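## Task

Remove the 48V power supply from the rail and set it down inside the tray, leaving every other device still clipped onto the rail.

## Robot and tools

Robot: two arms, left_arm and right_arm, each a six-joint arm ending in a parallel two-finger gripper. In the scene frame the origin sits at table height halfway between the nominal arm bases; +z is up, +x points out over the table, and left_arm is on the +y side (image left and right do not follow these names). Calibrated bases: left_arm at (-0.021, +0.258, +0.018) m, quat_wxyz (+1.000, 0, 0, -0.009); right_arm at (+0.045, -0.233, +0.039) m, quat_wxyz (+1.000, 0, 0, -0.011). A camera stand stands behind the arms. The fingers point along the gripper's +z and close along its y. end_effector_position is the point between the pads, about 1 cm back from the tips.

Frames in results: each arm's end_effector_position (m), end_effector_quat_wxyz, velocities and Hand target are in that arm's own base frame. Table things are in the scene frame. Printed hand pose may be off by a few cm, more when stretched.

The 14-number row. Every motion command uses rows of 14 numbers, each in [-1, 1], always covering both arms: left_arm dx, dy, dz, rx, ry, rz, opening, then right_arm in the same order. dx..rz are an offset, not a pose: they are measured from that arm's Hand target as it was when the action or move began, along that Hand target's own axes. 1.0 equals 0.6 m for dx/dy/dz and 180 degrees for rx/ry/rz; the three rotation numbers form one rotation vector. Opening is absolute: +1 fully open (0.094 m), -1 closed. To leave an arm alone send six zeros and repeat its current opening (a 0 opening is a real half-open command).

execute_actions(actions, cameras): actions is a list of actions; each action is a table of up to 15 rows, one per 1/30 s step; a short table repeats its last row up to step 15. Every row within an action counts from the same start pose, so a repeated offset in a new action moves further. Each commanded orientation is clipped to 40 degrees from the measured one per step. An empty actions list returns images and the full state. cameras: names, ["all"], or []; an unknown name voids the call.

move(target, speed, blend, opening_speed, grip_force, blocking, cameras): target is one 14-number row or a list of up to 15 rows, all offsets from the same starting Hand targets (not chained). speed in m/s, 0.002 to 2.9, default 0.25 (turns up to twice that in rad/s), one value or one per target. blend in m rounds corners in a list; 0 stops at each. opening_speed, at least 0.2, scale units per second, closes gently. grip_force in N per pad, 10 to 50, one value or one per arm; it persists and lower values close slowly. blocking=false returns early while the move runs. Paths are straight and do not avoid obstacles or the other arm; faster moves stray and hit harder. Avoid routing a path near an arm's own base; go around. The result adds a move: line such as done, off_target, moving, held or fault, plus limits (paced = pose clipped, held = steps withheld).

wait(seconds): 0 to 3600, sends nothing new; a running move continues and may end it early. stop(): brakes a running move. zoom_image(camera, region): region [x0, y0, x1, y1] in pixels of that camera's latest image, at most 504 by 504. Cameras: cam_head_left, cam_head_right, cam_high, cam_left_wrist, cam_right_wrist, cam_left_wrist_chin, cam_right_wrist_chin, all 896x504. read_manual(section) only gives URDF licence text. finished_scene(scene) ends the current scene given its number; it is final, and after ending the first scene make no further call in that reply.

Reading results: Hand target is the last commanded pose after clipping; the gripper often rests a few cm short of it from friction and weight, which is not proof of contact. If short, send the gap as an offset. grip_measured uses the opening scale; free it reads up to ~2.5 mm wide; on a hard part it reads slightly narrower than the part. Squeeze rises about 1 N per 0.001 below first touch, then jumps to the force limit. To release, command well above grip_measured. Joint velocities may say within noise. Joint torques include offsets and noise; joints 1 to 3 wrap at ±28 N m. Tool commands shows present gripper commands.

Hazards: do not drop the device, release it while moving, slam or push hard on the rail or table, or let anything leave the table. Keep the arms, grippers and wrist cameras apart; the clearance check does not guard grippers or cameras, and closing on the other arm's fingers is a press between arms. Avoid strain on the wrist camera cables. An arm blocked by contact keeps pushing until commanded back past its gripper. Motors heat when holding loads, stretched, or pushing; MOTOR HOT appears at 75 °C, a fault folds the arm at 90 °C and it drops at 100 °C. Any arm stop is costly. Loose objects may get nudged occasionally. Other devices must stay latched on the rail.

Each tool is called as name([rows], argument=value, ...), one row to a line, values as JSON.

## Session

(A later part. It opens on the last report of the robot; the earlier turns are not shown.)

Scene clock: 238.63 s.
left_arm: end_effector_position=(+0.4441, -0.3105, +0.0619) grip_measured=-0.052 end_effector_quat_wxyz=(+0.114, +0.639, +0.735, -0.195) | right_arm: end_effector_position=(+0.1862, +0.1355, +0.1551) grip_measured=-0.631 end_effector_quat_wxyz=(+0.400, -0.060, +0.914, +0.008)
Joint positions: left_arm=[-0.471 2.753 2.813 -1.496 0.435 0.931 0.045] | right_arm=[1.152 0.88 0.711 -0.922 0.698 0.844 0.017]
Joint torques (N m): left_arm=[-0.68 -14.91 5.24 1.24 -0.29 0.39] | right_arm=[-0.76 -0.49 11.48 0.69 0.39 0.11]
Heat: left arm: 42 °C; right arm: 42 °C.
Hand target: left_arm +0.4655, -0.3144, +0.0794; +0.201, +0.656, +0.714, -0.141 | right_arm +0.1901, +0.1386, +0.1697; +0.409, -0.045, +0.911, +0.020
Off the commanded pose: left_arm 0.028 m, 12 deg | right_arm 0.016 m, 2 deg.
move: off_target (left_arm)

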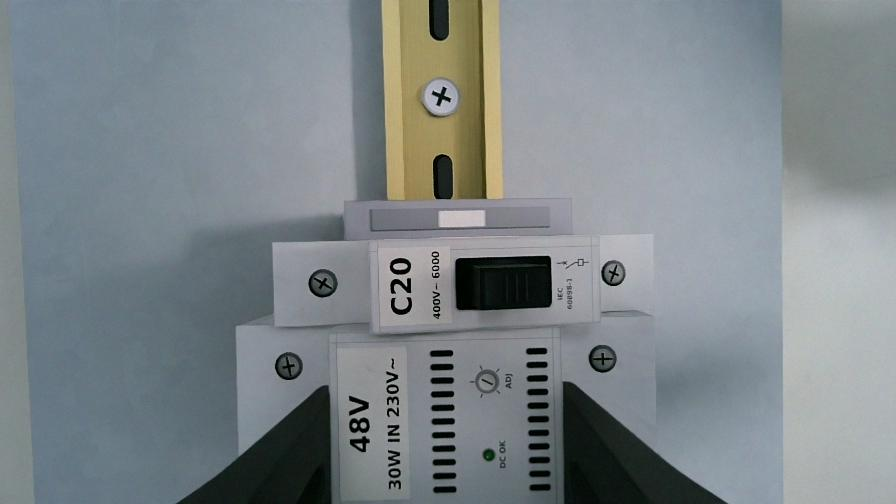

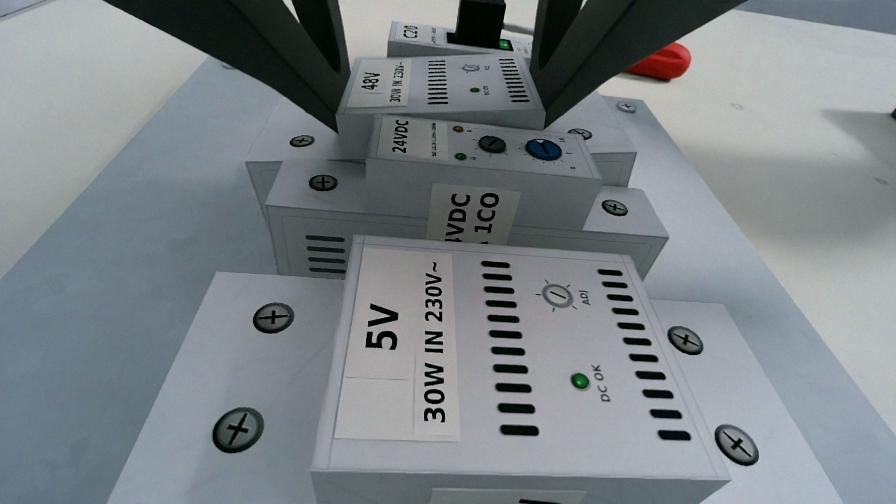

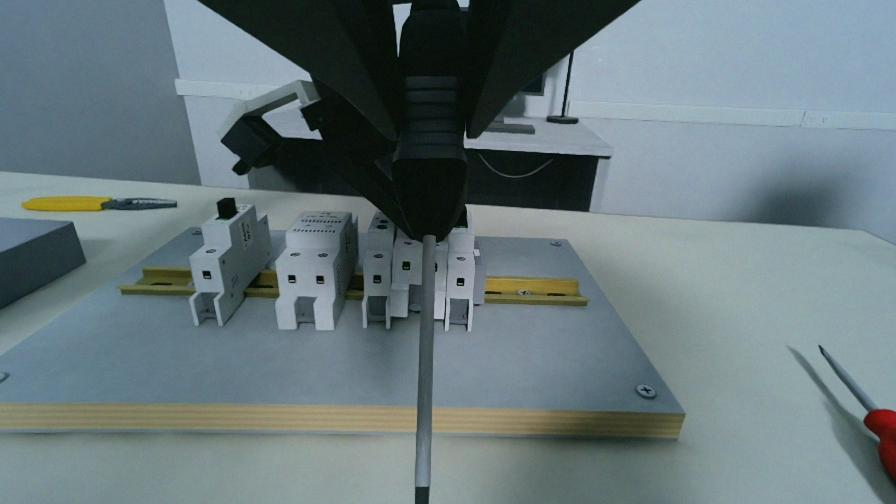

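move(target=[-0.0095,-0.0135,-0.0177,0,0,0,-0.8,0,0,0,0,0,0,-1], speed=0.02)

move(target=[-0.0095,0.001,-0.0177,0,0,0,-0.8,0,0,0,0,0,0,-1], speed=0.02, cameras=["cam_left_wrist","cam_left_wrist_chin"])

Scene clock: 246.00 s.
left_arm: end_effector_position=(+0.4421, -0.3106, +0.0620) grip_measured=-0.052 end_effector_quat_wxyz=(+0.117, +0.645, +0.734, -0.180) | right_arm: end_effector_position=(+0.1862, +0.1355, +0.1551) grip_measured=-0.631 end_effector_quat_wxyz=(+0.400, -0.060, +0.914, +0.008)
Joint positions: left_arm=[-0.482 2.661 2.639 -1.397 0.407 0.929 0.045] | right_arm=[1.152 0.88 0.711 -0.922 0.698 0.844 0.017]
Joint torques (N m): left_arm=[-0.62 -16.17 5.49 0.95 -0.08 0.31] | right_arm=[-0.73 -0.47 11.51 0.68 0.38 0.11]
Heat: left arm: 42 °C; right arm: 43 °C.
Hand target: left_arm +0.4566, -0.3153, +0.0909; +0.201, +0.656, +0.713, -0.141 | right_arm +0.1901, +0.1386, +0.1697; +0.409, -0.045, +0.911, +0.020
Off the commanded pose: left_arm 0.033 m, 11 deg | right_arm 0.016 m, 2 deg.
move: off_target (left_arm)

Scene clock: 248.47 s.
left_arm: end_effector_position=(+0.4402, -0.3095, +0.0623) grip_measured=-0.052 end_effector_quat_wxyz=(+0.139, +0.644, +0.732, -0.175) | right_arm: end_effector_position=(+0.1862, +0.1355, +0.1551) grip_measured=-0.631 end_effector_quat_wxyz=(+0.400, -0.060, +0.914, +0.008)
Joint positions: left_arm=[-0.482 2.528 2.379 -1.223 0.406 0.92 0.045] | right_arm=[1.152 0.88 0.711 -0.922 0.698 0.844 0.017]
Joint torques (N m): left_arm=[-0.66 -17.31 6.16 1.03 -0.08 0.15] | right_arm=[-0.7 -0.47 11.51 0.69 0.39 0.1]
Heat: left arm: 42 °C; right arm: 43 °C.
Hand target: left_arm +0.4565, -0.3154, +0.1030; +0.201, +0.656, +0.713, -0.141 | right_arm +0.1901, +0.1386, +0.1697; +0.409, -0.045, +0.911, +0.020
Off the commanded pose: left_arm 0.044 m, 9 deg | right_arm 0.016 m, 2 deg.
move: off_target (left_arm)

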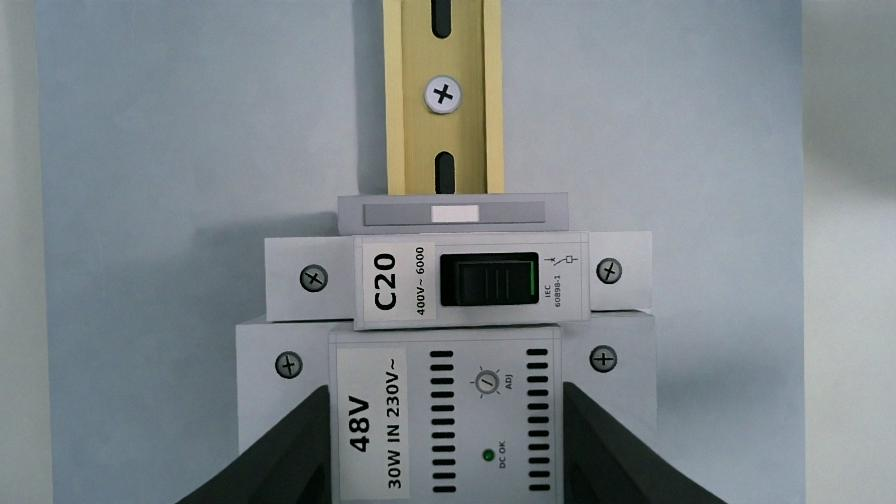

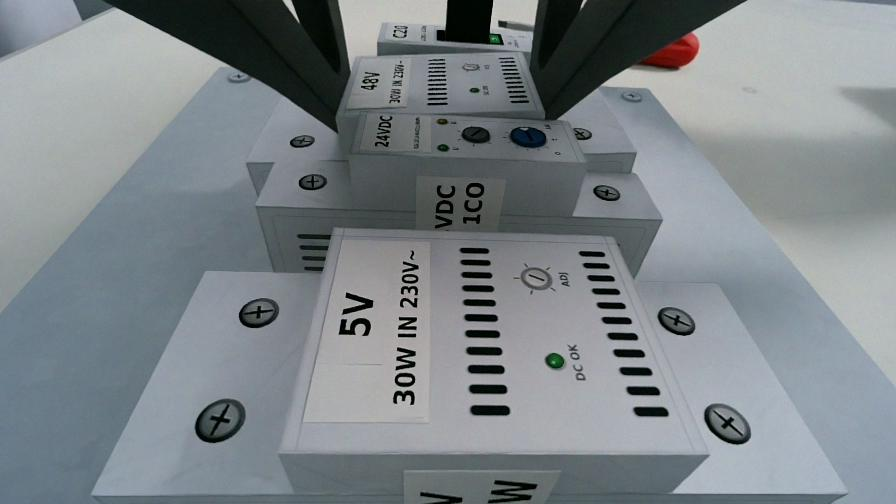

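move(target=[0.0275,0.015,0.0515,0,0,0,-0.8,0,0,0,0,0,0,-1], speed=0.02)

move(target=[0,0.02,0,0,0,0,-0.8,0,0,0,0,0,0,-1], speed=0.02, cameras=["cam_left_wrist","cam_left_wrist_chin"])

Scene clock: 254.57 s.
left_arm: end_effector_position=(+0.4394, -0.3111, +0.0606) grip_measured=-0.052 end_effector_quat_wxyz=(+0.142, +0.644, +0.730, -0.179) | right_arm: end_effector_position=(+0.1862, +0.1355, +0.1551) grip_measured=-0.631 end_effector_quat_wxyz=(+0.400, -0.060, +0.914, +0.008)
Joint positions: left_arm=[-0.482 2.521 2.355 -1.202 0.417 0.921 0.045] | right_arm=[1.152 0.88 0.711 -0.922 0.698 0.844 0.017]
Joint torques (N m): left_arm=[0.51 -12.78 4.82 1.69 -0.13 0.27] | right_arm=[-0.73 -0.5 11.49 0.69 0.39 0.1]
Motor temperatures (°C): left_arm=[31 43 42 39 29 30 32] | right_arm=[29 33 44 32 28 30 35]
Heat: left arm: 43 °C; right arm: 44 °C.
Hand target: left_arm +0.4676, -0.3144, +0.0685; +0.201, +0.656, +0.713, -0.141 | right_arm +0.1901, +0.1386, +0.1697; +0.409, -0.045, +0.911, +0.020
Off the commanded pose: left_arm 0.029 m, 8 deg | right_arm 0.016 m, 2 deg.
move: off_target (left_arm)

Scene clock: 255.80 s.
left_arm: end_effector_position=(+0.4411, -0.3097, +0.0616) grip_measured=-0.052 end_effector_quat_wxyz=(+0.139, +0.645, +0.730, -0.180) | right_arm: end_effector_position=(+0.1862, +0.1355, +0.1551) grip_measured=-0.631 end_effector_quat_wxyz=(+0.400, -0.060, +0.914, +0.008)
Joint positions: left_arm=[-0.478 2.538 2.393 -1.229 0.417 0.928 0.045] | right_arm=[1.152 0.88 0.711 -0.922 0.698 0.844 0.017]
Joint torques (N m): left_arm=[1.43 -10.71 9.29 1.56 -0.12 0.28] | right_arm=[-0.73 -0.49 11.49 0.69 0.39 0.1]
Heat: left arm: 44 °C; right arm: 44 °C.
Hand target: left_arm +0.4795, -0.3132, +0.0692; +0.201, +0.656, +0.713, -0.141 | right_arm +0.1901, +0.1386, +0.1697; +0.409, -0.045, +0.911, +0.020
Off the commanded pose: left_arm 0.039 m, 9 deg | right_arm 0.016 m, 2 deg.
move: off_target (left_arm)

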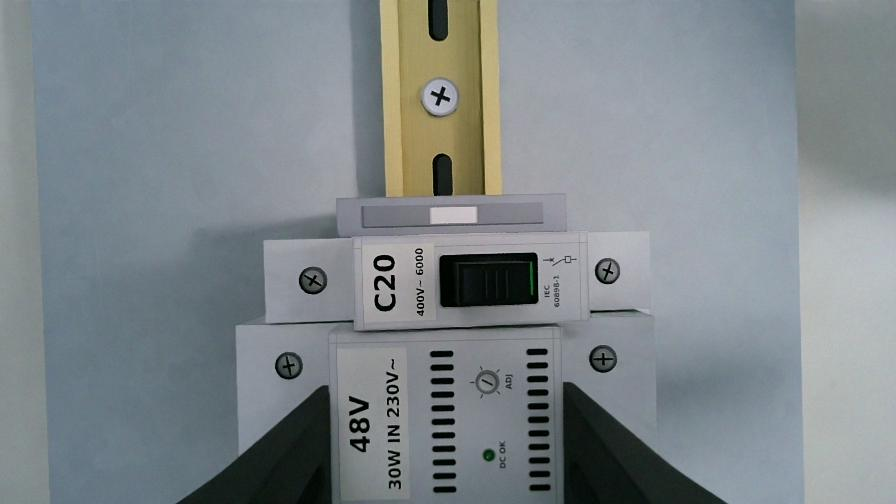

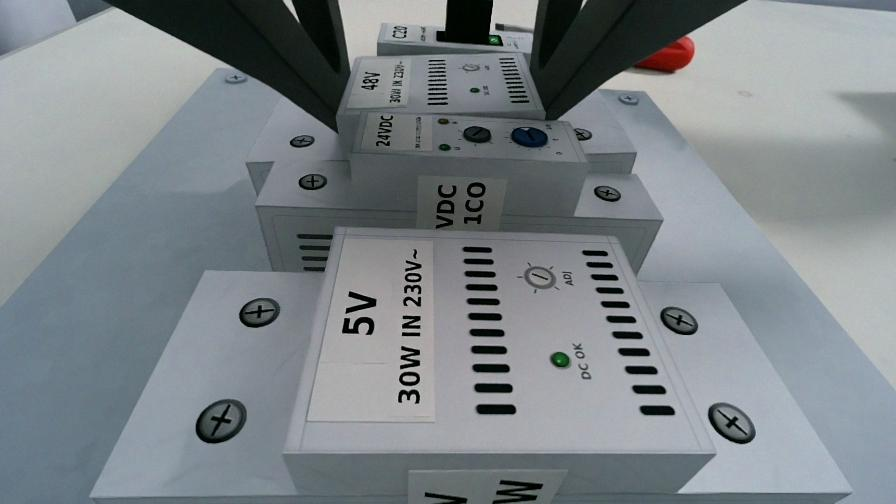

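move(target=[-0.0047,-0.041,-0.009,0.062,0,-0.033,-0.8,0,0,0,0,0,0,-1], speed=0.03, cameras=["cam_left_wrist","cam_left_wrist_chin","cam_right_wrist_chin"])

zoom_image(camera="cam_right_wrist_chin", region=[340, 200, 500, 350])

Scene clock: 267.57 s.
left_arm: end_effector_position=(+0.4441, -0.3103, +0.0626) grip_measured=-0.052 end_effector_quat_wxyz=(+0.115, +0.634, +0.736, -0.209) | right_arm: end_effector_position=(+0.1862, +0.1355, +0.1551) grip_measured=-0.631 end_effector_quat_wxyz=(+0.400, -0.060, +0.914, +0.008)
Joint positions: left_arm=[-0.462 2.764 2.831 -1.507 0.466 0.929 0.045] | right_arm=[1.152 0.88 0.711 -0.922 0.698 0.844 0.017]
Joint torques (N m): left_arm=[0.83 -11.7 8.42 0.66 0.52 -0.03] | right_arm=[-0.75 -0.5 11.49 0.68 0.38 0.11]
Heat: left arm: 44 °C; right arm: 44 °C.
Hand target: left_arm +0.4547, -0.3155, +0.0738; +0.129, +0.635, +0.729, -0.220 | right_arm +0.1901, +0.1386, +0.1697; +0.409, -0.045, +0.911, +0.020
Off the commanded pose: left_arm 0.016 m, 2 deg | right_arm 0.016 m, 2 deg.
elbow stopped short (left arm): the move would have taken joint 3 (elbow) straighter than the controller allows.
move: off_target (left_arm)

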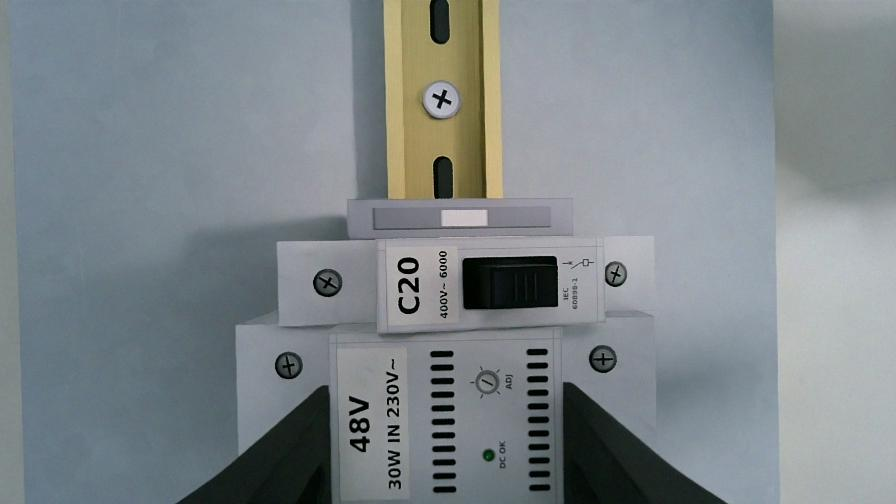

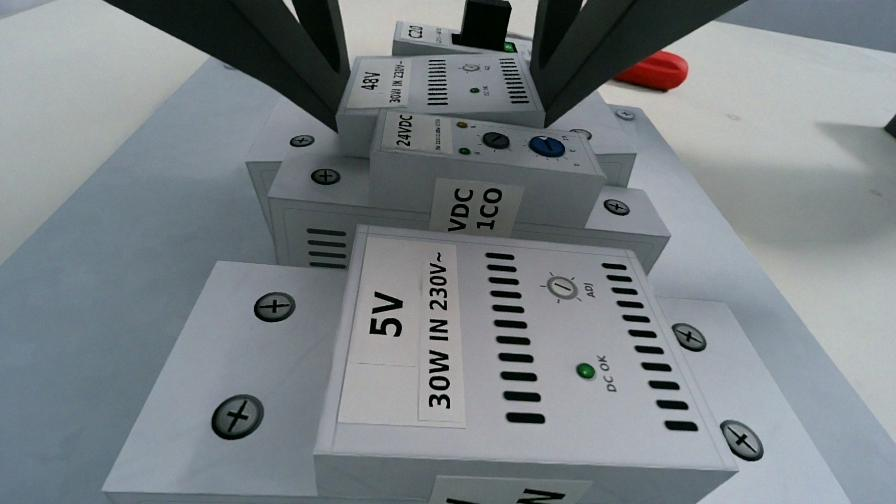

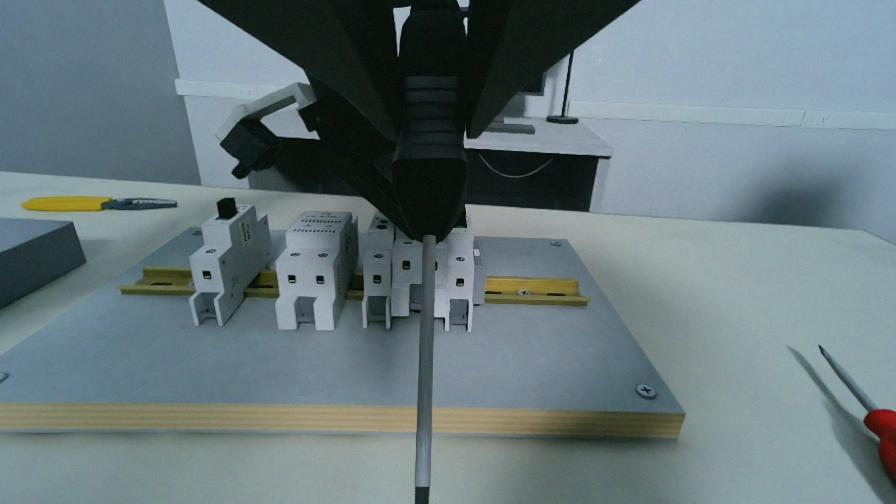

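Scaled by 3.150 from the camera's image (finer frame: 1280x720).

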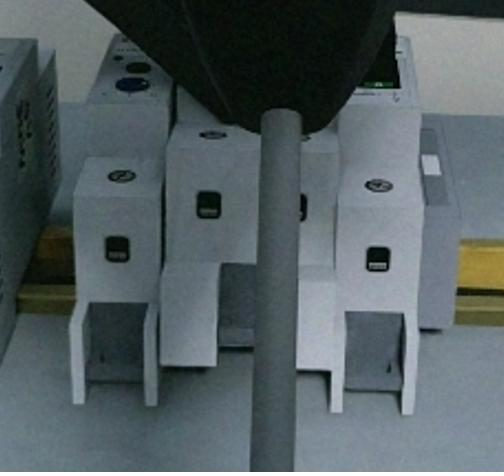

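move([
  [0.009,-0.015,0.016,0,0,0,0.25,0,0,0,0,0,0,-1],
  [0.1,-0.021,-0.19,0,0,0,0.25,0.14,0,-0.032,0,0.268,0,-1],
], speed=0.1, cameras=["cam_right_wrist","cam_right_wrist_chin","cam_left_wrist","cam_left_wrist_chin"])

zoom_image(camera="cam_left_wrist_chin", region=[300, 150, 600, 350])

Scene clock: 284.73 s.
left_arm: end_effector_position=(+0.4460, -0.2096, +0.1207) grip_measured=+0.248 end_effector_quat_wxyz=(+0.125, +0.627, +0.739, -0.212) | right_arm: end_effector_position=(+0.1168, +0.1271, +0.1106) grip_measured=-0.631 end_effector_quat_wxyz=(-0.001, -0.051, +0.999, -0.010)
Joint positions: left_arm=[-0.267 2.509 2.57 -1.58 0.494 1.128 0.059] | right_arm=[0.835 1.202 0.947 -1.332 0.013 0.734 0.017]
Joint torques (N m): left_arm=[0.5 -15.01 4.97 0.21 0.47 0.09] | right_arm=[-0.75 -1.77 10.25 -0.28 -0.18 -0.05]
Heat: left arm: 43 °C; right arm: 44 °C.
Hand target: left_arm +0.4431, -0.2095, +0.1470; +0.129, +0.635, +0.729, -0.220 | right_arm +0.1203, +0.1318, +0.1198; +0.001, -0.049, +0.999, +0.000
Off the commanded pose: left_arm 0.026 m, 2 deg | right_arm 0.011 m, 1 deg.
joint sent to its limit (left arm) — joint 4 (wrist pitch), lower limit. The joint targets are off in orientation, not in position.
move: off_target (left_arm, right_arm)
Images, in order (width x height): cam_left_wrist 896x504, cam_right_wrist 896x504, cam_left_wrist_chin 896x504, cam_right_wrist_chin 896x504.

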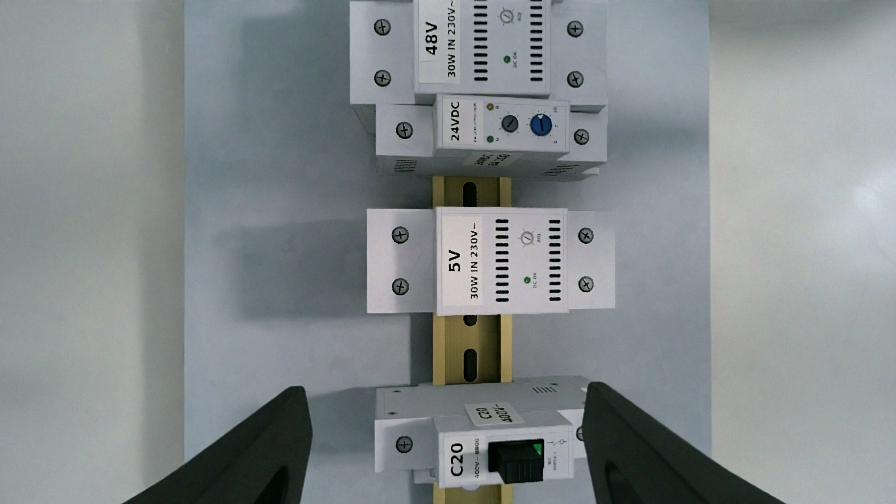

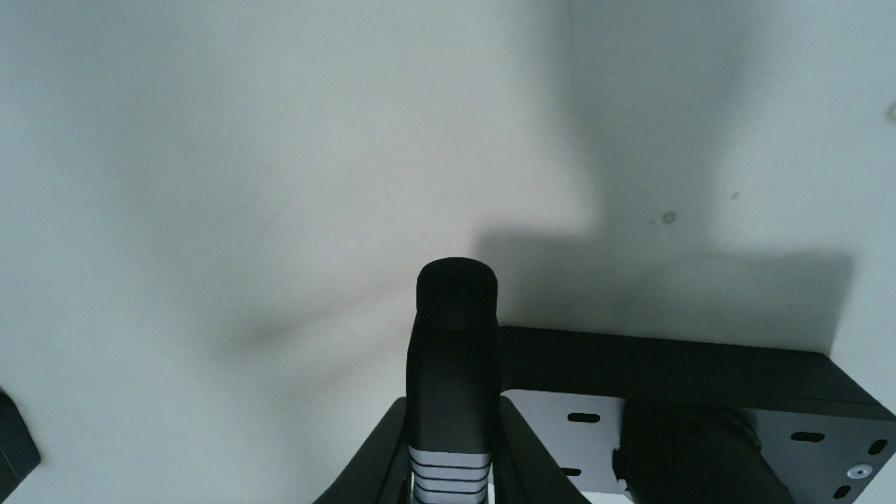

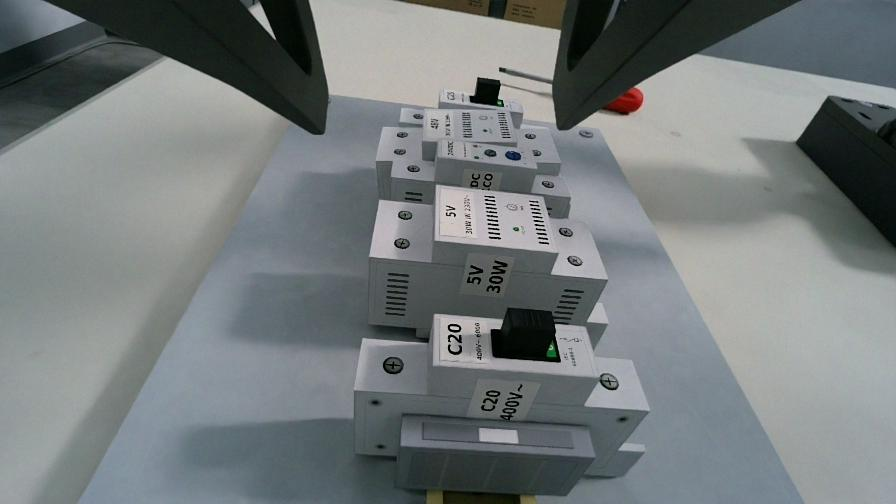

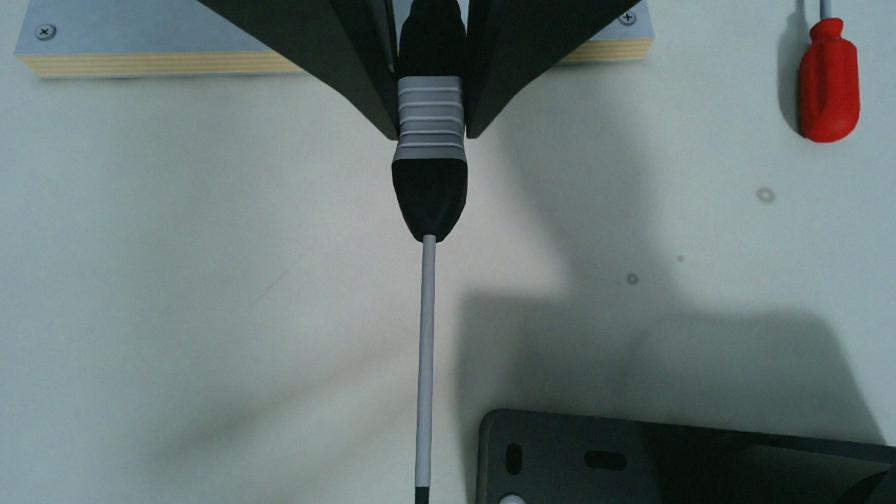

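Scaled by 1.680 from the camera's image (finer frame: 1280x720).

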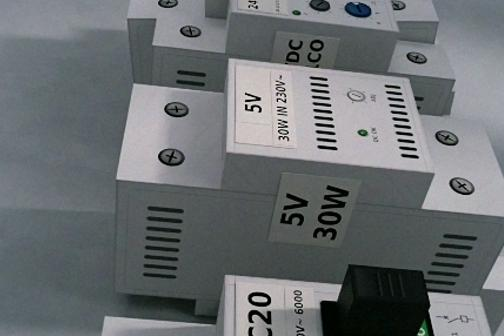

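move([
  [0,0,0,0,0,0,0.25,0,0.09,0,0,0,0,-1],
  [0,0,0,0,0,0,0.25,0,0.09,0.19,0,0,0,-1],
], speed=[0.1,0.06], cameras=["cam_right_wrist","cam_right_wrist_chin"])

Scene clock: 292.57 s.
left_arm: end_effector_position=(+0.4459, -0.2096, +0.1206) grip_measured=+0.248 end_effector_quat_wxyz=(+0.125, +0.627, +0.739, -0.212) | right_arm: end_effector_position=(+0.1190, +0.1873, +0.0107) grip_measured=-0.631 end_effector_quat_wxyz=(+0.006, -0.049, +0.999, +0.004)
Joint positions: left_arm=[-0.267 2.509 2.57 -1.58 0.494 1.128 0.059] | right_arm=[1.004 1.485 0.747 -0.82 0.005 0.905 0.017]
Joint torques (N m): left_arm=[0.51 -15.04 4.96 0.21 0.47 0.08] | right_arm=[0.64 -3.18 4.59 0.05 -0.11 0.09]
Heat: left arm: 45 °C; right arm: 43 °C.
Hand target: left_arm +0.4431, -0.2095, +0.1469; +0.129, +0.635, +0.729, -0.220 | right_arm +0.1152, +0.1855, +0.0058; +0.001, -0.049, +0.999, +0.000
Off the commanded pose: left_arm 0.027 m, 2 deg | right_arm 0.006 m, 1 deg.
joint sent to its limit (left arm) — joint 4 (wrist pitch), lower limit. The joint targets still meet the commanded pose.
move: done

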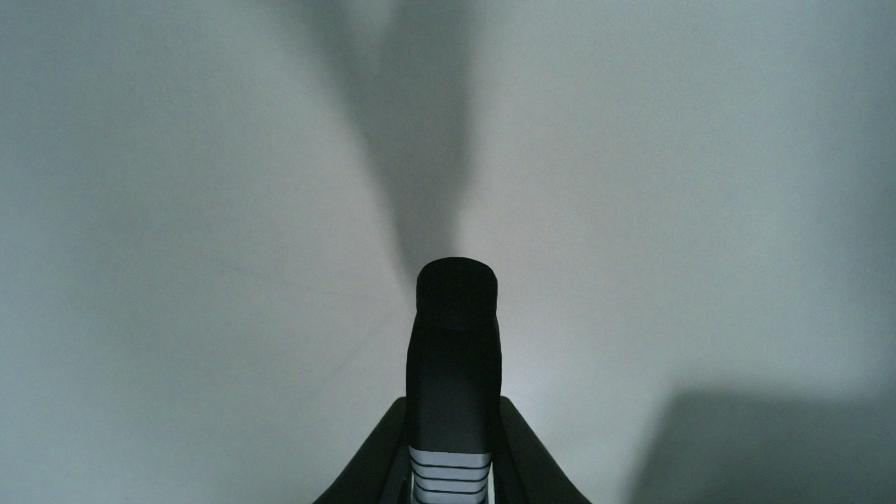

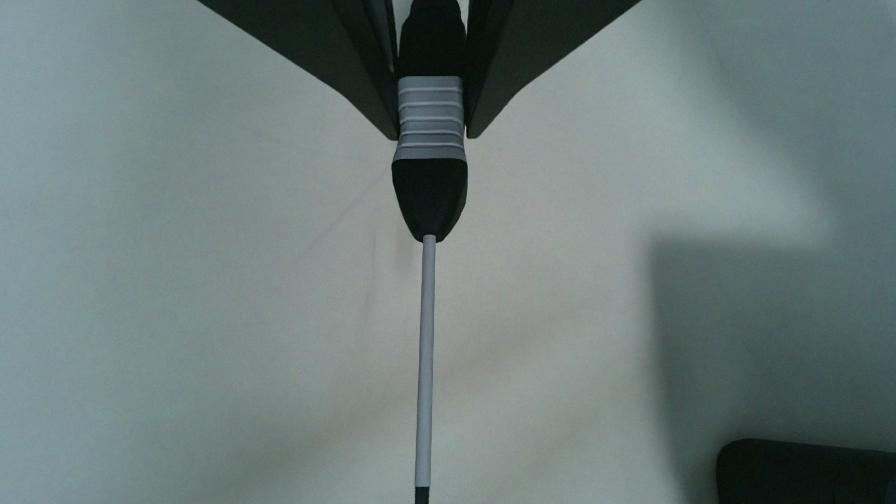

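move(target=[0,0,0,0,0,0,0.25,0,0,0.025,0,0,0,-1], speed=0.03, cameras=["cam_right_wrist_chin"])

move(target=[0,0,0,0,0,0,0.25,0,0,0.015,0,0,0,-1], speed=0.03, cameras=["cam_right_wrist_chin"])

Scene clock: 296.10 s.
left_arm: end_effector_position=(+0.4459, -0.2096, +0.1206) grip_measured=+0.248 end_effector_quat_wxyz=(+0.125, +0.627, +0.739, -0.212) | right_arm: end_effector_position=(+0.1191, +0.1875, -0.0045) grip_measured=-0.631 end_effector_quat_wxyz=(+0.005, -0.049, +0.999, +0.004)
Joint positions: left_arm=[-0.267 2.509 2.57 -1.58 0.494 1.128 0.059] | right_arm=[1.004 1.521 0.711 -0.748 0.005 0.905 0.017]
Joint torques (N m): left_arm=[0.5 -15.04 4.94 0.21 0.47 0.08] | right_arm=[0.62 -3.23 4.4 0.09 -0.11 0.09]
Heat: left arm: 46 °C; right arm: 42 °C.
Hand target: left_arm +0.4431, -0.2095, +0.1469; +0.129, +0.635, +0.729, -0.220 | right_arm +0.1152, +0.1855, -0.0092; +0.001, -0.049, +0.999, +0.000
Off the commanded pose: left_arm 0.026 m, 2 deg | right_arm 0.006 m, 1 deg.
joint sent to its limit (left arm) — joint 4 (wrist pitch), lower limit. The joint targets still meet the commanded pose.
move: done

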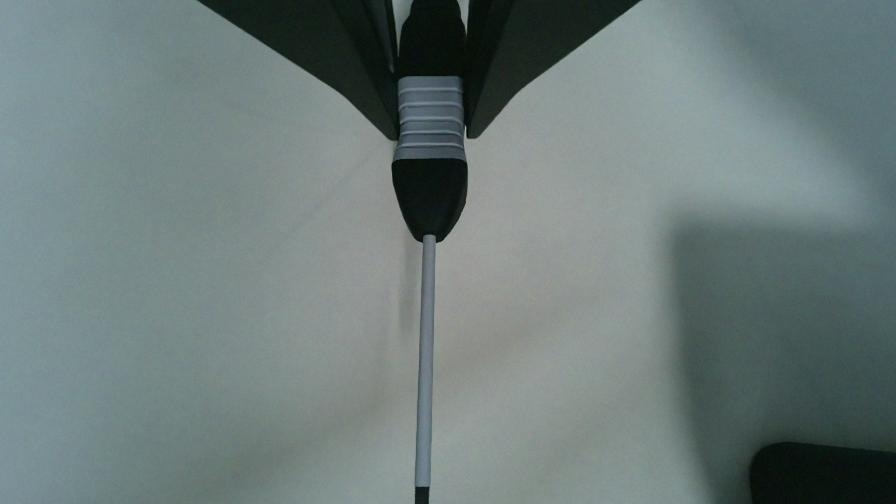

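Scene clock: 297.10 s.
left_arm: end_effector_position=(+0.4459, -0.2096, +0.1206) grip_measured=+0.248 end_effector_quat_wxyz=(+0.125, +0.627, +0.739, -0.212) | right_arm: end_effector_position=(+0.1191, +0.1875, -0.0137) grip_measured=-0.631 end_effector_quat_wxyz=(+0.005, -0.049, +0.999, +0.003)
Joint positions: left_arm=[-0.267 2.509 2.57 -1.58 0.494 1.128 0.059] | right_arm=[1.004 1.546 0.69 -0.703 0.005 0.905 0.017]
Joint torques (N m): left_arm=[0.5 -15.04 4.96 0.21 0.47 0.07] | right_arm=[0.59 -3.32 4.27 0.1 -0.11 0.09]
Heat: left arm: 46 °C; right arm: 42 °C.
Hand target: left_arm +0.4431, -0.2095, +0.1469; +0.129, +0.635, +0.729, -0.220 | right_arm +0.1152, +0.1855, -0.0183; +0.001, -0.049, +0.999, +0.000
Off the commanded pose: left_arm 0.026 m, 2 deg | right_arm 0.006 m, 1 deg.
joint sent to its limit (left arm) — joint 4 (wrist pitch), lower limit. The joint targets still meet the commanded pose.
move: done

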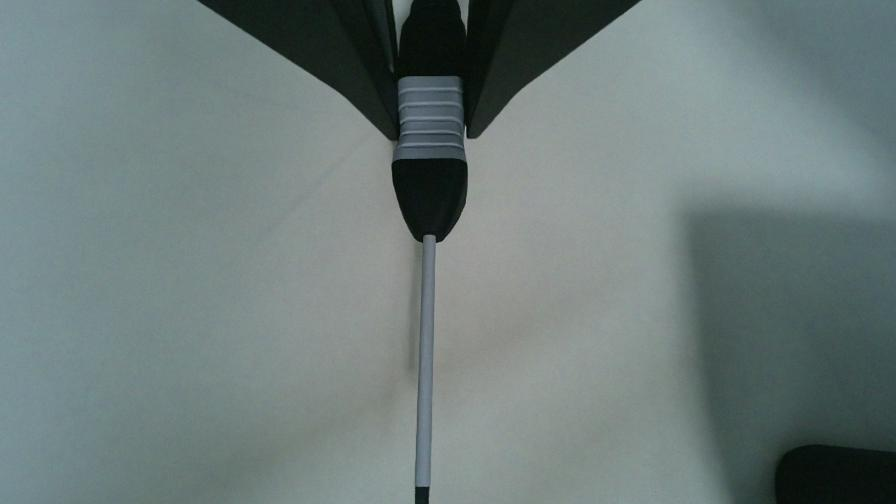

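move(target=[0,0,0,0,0,0,0.25,0,0,0.01,0,0,0,-1], speed=0.02)

move(target=[0,0,0,0,0,0,0.25,0,0,0.01,0,0,0,-1], speed=0.02, cameras=["cam_right_wrist_chin"])

Scene clock: 299.50 s.
left_arm: end_effector_position=(+0.4459, -0.2096, +0.1206) grip_measured=+0.248 end_effector_quat_wxyz=(+0.125, +0.627, +0.739, -0.212) | right_arm: end_effector_position=(+0.1189, +0.1872, -0.0175) grip_measured=-0.631 end_effector_quat_wxyz=(+0.005, -0.049, +0.999, +0.003)
Joint positions: left_arm=[-0.267 2.509 2.57 -1.58 0.494 1.128 0.059] | right_arm=[1.004 1.557 0.682 -0.686 0.005 0.906 0.017]
Joint torques (N m): left_arm=[0.5 -15.04 4.94 0.21 0.47 0.08] | right_arm=[0.62 -2.92 3.85 0.23 -0.11 0.08]
Heat: left arm: 46 °C; right arm: 41 °C.
Hand target: left_arm +0.4431, -0.2095, +0.1469; +0.129, +0.635, +0.729, -0.220 | right_arm +0.1153, +0.1855, -0.0242; +0.001, -0.049, +0.999, +0.000
Off the commanded pose: left_arm 0.026 m, 2 deg | right_arm 0.008 m, 1 deg.
joint sent to its limit (left arm) — joint 4 (wrist pitch), lower limit. The joint targets still meet the commanded pose.
move: done

Scene clock: 300.03 s.
left_arm: end_effector_position=(+0.4459, -0.2096, +0.1206) grip_measured=+0.248 end_effector_quat_wxyz=(+0.125, +0.627, +0.739, -0.212) | right_arm: end_effector_position=(+0.1189, +0.1871, -0.0180) grip_measured=-0.631 end_effector_quat_wxyz=(+0.004, -0.049, +0.999, +0.002)
Joint positions: left_arm=[-0.267 2.509 2.57 -1.58 0.494 1.128 0.059] | right_arm=[1.004 1.559 0.682 -0.685 0.005 0.906 0.017]
Joint torques (N m): left_arm=[0.5 -15.05 4.96 0.21 0.47 0.08] | right_arm=[0.58 -2.04 2.76 0.49 -0.11 0.06]
Heat: left arm: 46 °C; right arm: 41 °C.
Hand target: left_arm +0.4431, -0.2095, +0.1469; +0.129, +0.635, +0.729, -0.220 | right_arm +0.1153, +0.1856, -0.0302; +0.001, -0.049, +0.999, +0.000
Off the commanded pose: left_arm 0.026 m, 2 deg | right_arm 0.013 m, 0 deg.
joint sent to its limit (left arm) — joint 4 (wrist pitch), lower limit. The joint targets still meet the commanded pose.
move: off_target (right_arm)

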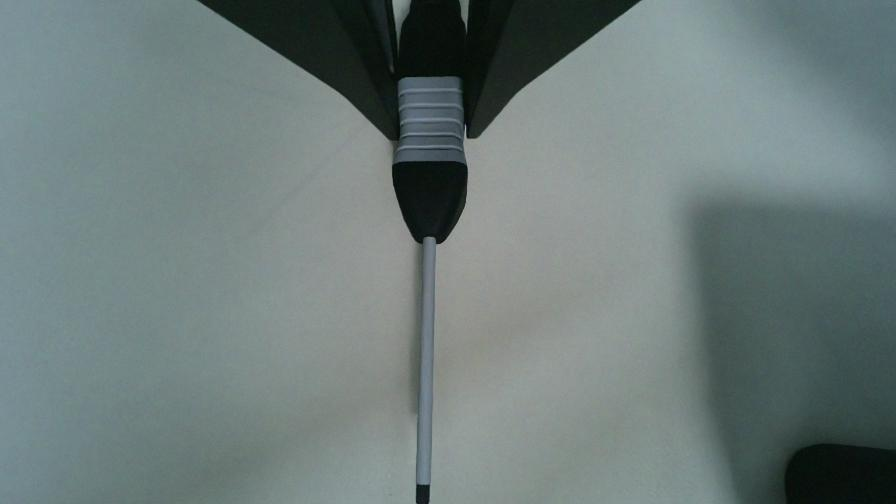

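move([
  [0,0,0,0,0,0,0.25,0,0,-0.012,0,0,0,0.2],
  [0.182,-0.008,-0.153,0,0,0,0.25,0,0,-0.25,0,0,0,0.2],
  [0.182,-0.008,-0.153,0,0,0,0.25,-0.412,-0.184,-0.333,-0.155,-0.087,-0.477,0.25],
], speed=[0.05,0.15,0.2], cameras=["cam_right_wrist","cam_right_wrist_chin","cam_head_left"])

Scene clock: 320.80 s.
left_arm: end_effector_position=(+0.4335, -0.0676, +0.1555) grip_measured=+0.248 end_effector_quat_wxyz=(+0.162, +0.618, +0.747, -0.184) | right_arm: end_effector_position=(+0.3671, +0.0978, +0.1639) grip_measured=+0.247 end_effector_quat_wxyz=(-0.134, +0.701, -0.675, -0.187)
Joint positions: left_arm=[0.039 2.256 2.261 -1.58 0.495 1.422 0.059] | right_arm=[0.046 2.035 1.956 -1.559 -0.459 -1.579 0.059]
Joint torques (N m): left_arm=[0.06 -13.29 4.97 0.12 0.46 0.07] | right_arm=[-0.66 -7.08 9.89 -0.4 -0.71 -0.1]
Heat: left arm: 47 °C; right arm: 40 °C.
Hand target: left_arm +0.4292, -0.0705, +0.1767; +0.129, +0.635, +0.729, -0.220 | right_arm +0.3717, +0.0998, +0.1701; -0.112, +0.706, -0.663, -0.223
Off the commanded pose: left_arm 0.022 m, 6 deg | right_arm 0.008 m, 5 deg.
joint sent to its limit (left arm) — joint 4 (wrist pitch), lower limit. The joint targets are off in orientation, not in position.
joint sent to its limit (right arm) — joint 4 (wrist pitch), lower limit. The joint targets are off in orientation, not in position.
move: off_target (left_arm, right_arm); target 3's new opening was sent with right_arm's hand 0.008 m and 5 deg from that target
Images, in order (width x height): cam_head_left 896x504, cam_right_wrist 896x504, cam_right_wrist_chin 896x504.

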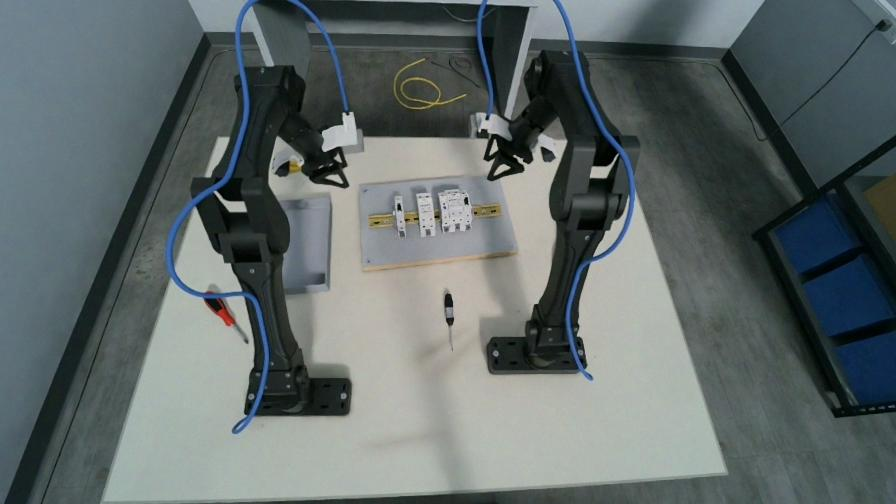

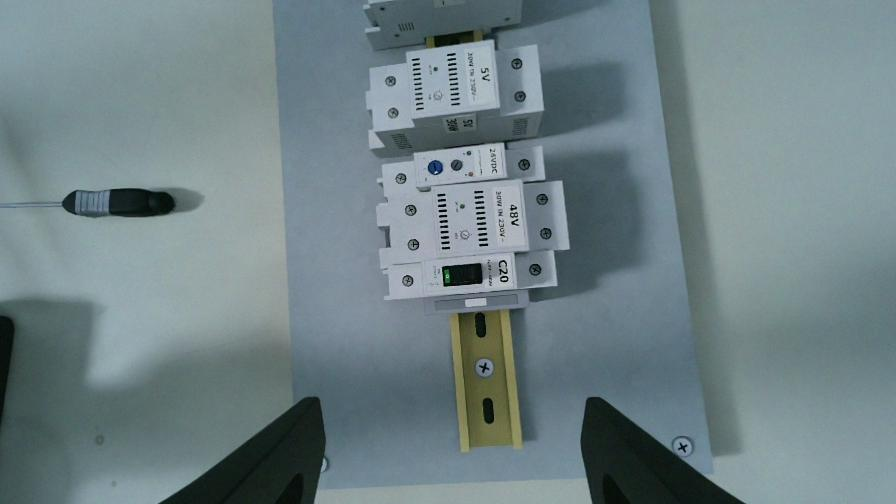

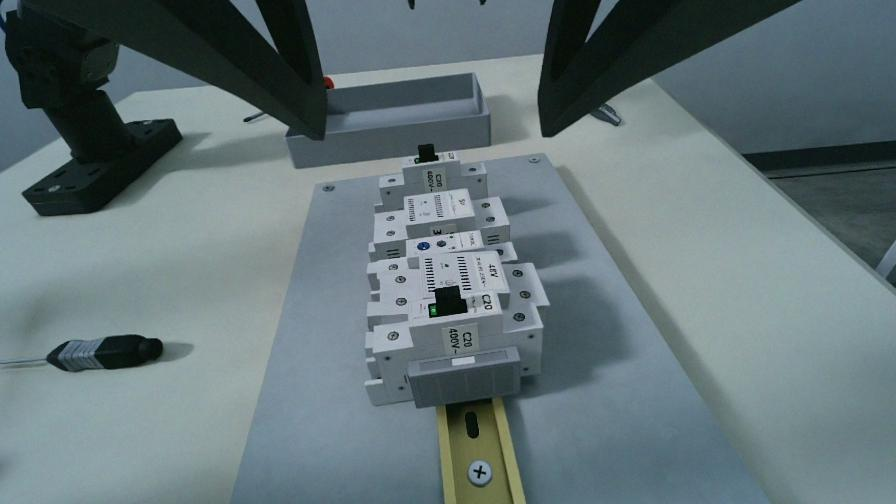

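move(target=[0,0,0,0,0,0,0.25,0.006,-0.024,0.14,0,0,0,0.25], speed=0.1, cameras=["cam_right_wrist","cam_right_wrist_chin"])

Scene clock: 327.83 s.
left_arm: end_effector_position=(+0.4335, -0.0676, +0.1555) grip_measured=+0.248 end_effector_quat_wxyz=(+0.162, +0.618, +0.747, -0.184) | right_arm: end_effector_position=(+0.3749, +0.1293, +0.0990) grip_measured=+0.248 end_effector_quat_wxyz=(-0.111, +0.710, -0.664, -0.206)
Joint positions: left_arm=[0.039 2.256 2.261 -1.58 0.495 1.422 0.059] | right_arm=[0.125 2.128 1.835 -1.378 -0.463 -1.536 0.059]
Joint torques (N m): left_arm=[0.06 -13.29 4.96 0.12 0.46 0.07] | right_arm=[0.38 -7.69 5.27 -0.2 -0.71 0]
Heat: left arm: 46 °C; right arm: 41 °C.
Hand target: left_arm +0.4292, -0.0705, +0.1767; +0.129, +0.635, +0.729, -0.220 | right_arm +0.3720, +0.1362, +0.0929; -0.112, +0.706, -0.663, -0.223
Off the commanded pose: left_arm 0.022 m, 6 deg | right_arm 0.010 m, 2 deg.
joint sent to its limit (left arm) — joint 4 (wrist pitch), lower limit. The joint targets are off in orientation, not in position.
move: done

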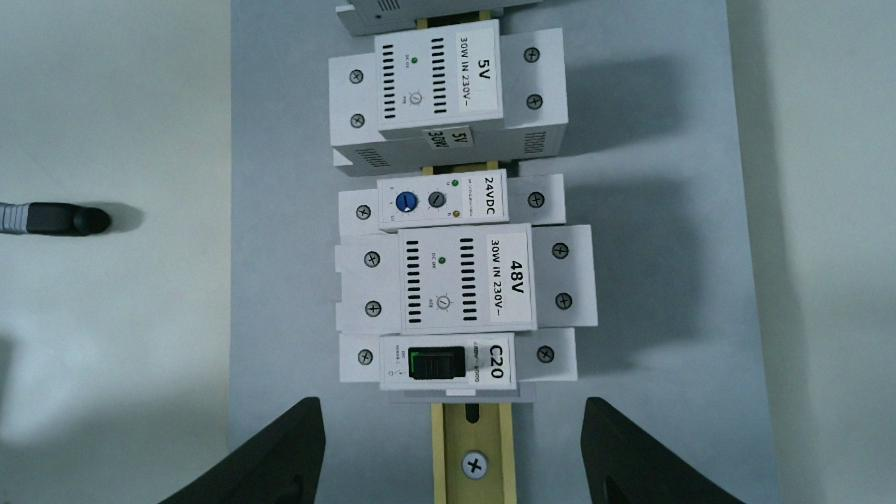

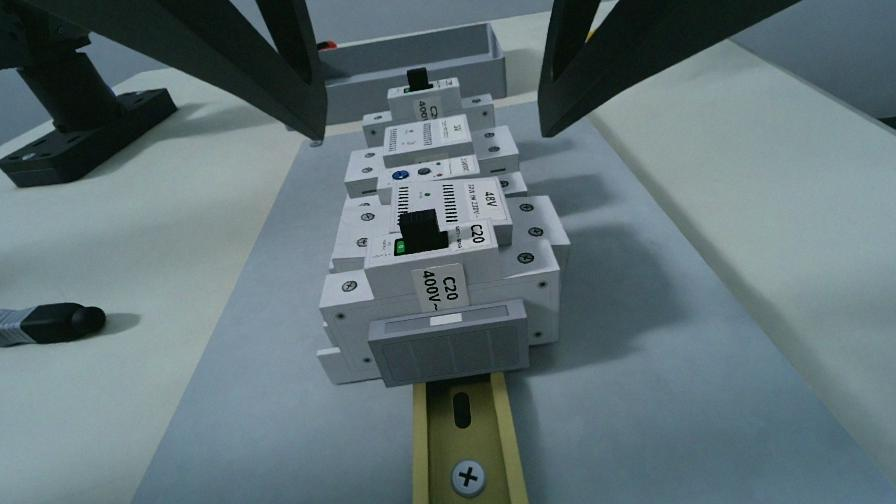

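move(target=[0,0,0,0,0,0,0.25,-0.001,-0.008,0.058,0,0,0,0.25], speed=0.06, cameras=["cam_right_wrist","cam_right_wrist_chin"])

Scene clock: 332.33 s.
left_arm: end_effector_position=(+0.4335, -0.0676, +0.1555) grip_measured=+0.248 end_effector_quat_wxyz=(+0.162, +0.618, +0.747, -0.184) | right_arm: end_effector_position=(+0.3756, +0.1463, +0.0690) grip_measured=+0.248 end_effector_quat_wxyz=(-0.113, +0.710, -0.664, -0.205)
Joint positions: left_arm=[0.039 2.256 2.261 -1.58 0.495 1.422 0.059] | right_arm=[0.166 2.145 1.743 -1.245 -0.467 -1.489 0.059]
Joint torques (N m): left_arm=[0.06 -13.29 4.97 0.12 0.46 0.07] | right_arm=[0.36 -7.91 4.92 -0.11 -0.71 0.02]
Heat: left arm: 46 °C; right arm: 40 °C.
Hand target: left_arm +0.4292, -0.0705, +0.1767; +0.129, +0.635, +0.729, -0.220 | right_arm +0.3710, +0.1530, +0.0622; -0.112, +0.705, -0.663, -0.223
Off the commanded pose: left_arm 0.022 m, 6 deg | right_arm 0.011 m, 2 deg.
joint sent to its limit (left arm) — joint 4 (wrist pitch), lower limit. The joint targets are off in orientation, not in position.
move: off_target (right_arm)

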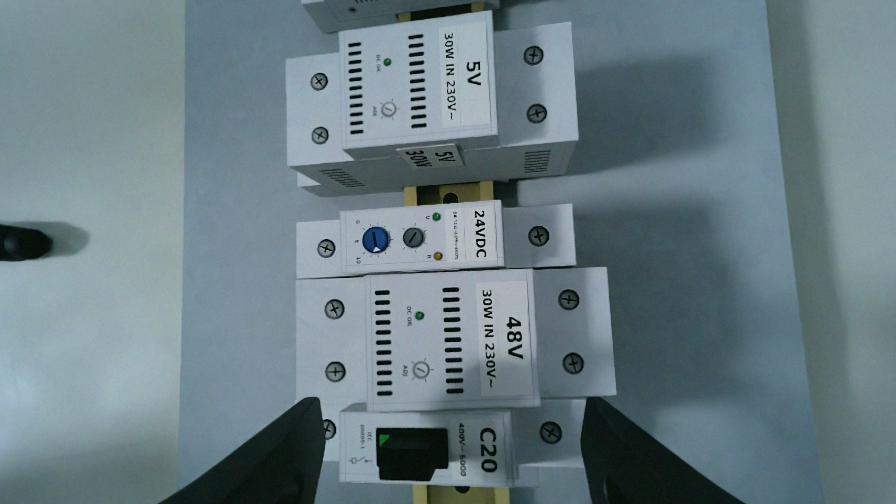

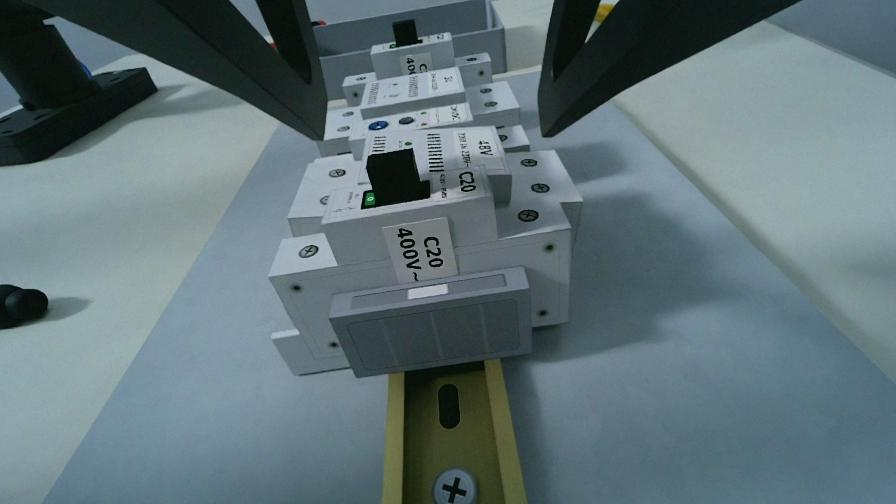

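move(target=[0,0,0,0,0,0,0.25,-0.003,-0.002,0.038,0,0,0,0.25], speed=0.03, cameras=["cam_right_wrist","cam_right_wrist_chin"])

Scene clock: 338.53 s.
left_arm: end_effector_position=(+0.4335, -0.0676, +0.1555) grip_measured=+0.248 end_effector_quat_wxyz=(+0.162, +0.618, +0.747, -0.184) | right_arm: end_effector_position=(+0.3739, +0.1582, +0.0501) grip_measured=+0.248 end_effector_quat_wxyz=(-0.114, +0.710, -0.665, -0.205)
Joint positions: left_arm=[0.039 2.256 2.261 -1.58 0.495 1.422 0.059] | right_arm=[0.195 2.156 1.684 -1.158 -0.47 -1.455 0.059]
Joint torques (N m): left_arm=[0.06 -13.29 4.97 0.12 0.46 0.07] | right_arm=[0.69 -7.8 4.98 -0.11 -0.72 0.06]
Heat: left arm: 45 °C; right arm: 40 °C.
Hand target: left_arm +0.4292, -0.0705, +0.1767; +0.129, +0.635, +0.729, -0.220 | right_arm +0.3683, +0.1651, +0.0428; -0.112, +0.706, -0.663, -0.223
Off the commanded pose: left_arm 0.022 m, 6 deg | right_arm 0.012 m, 2 deg.
joint sent to its limit (left arm) — joint 4 (wrist pitch), lower limit. The joint targets are off in orientation, not in position.
move: off_target (right_arm)

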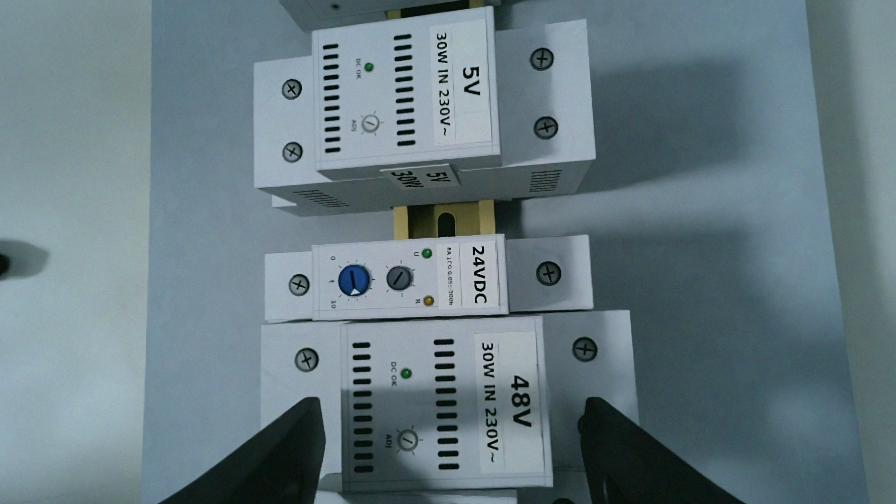

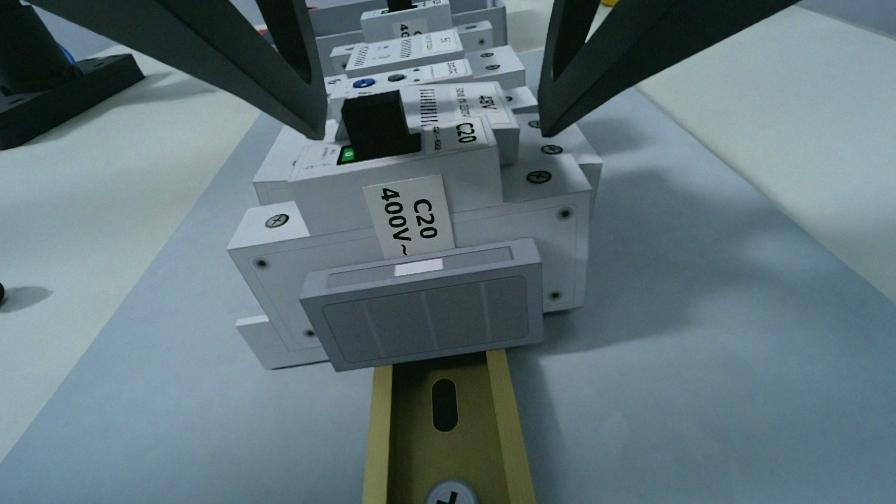

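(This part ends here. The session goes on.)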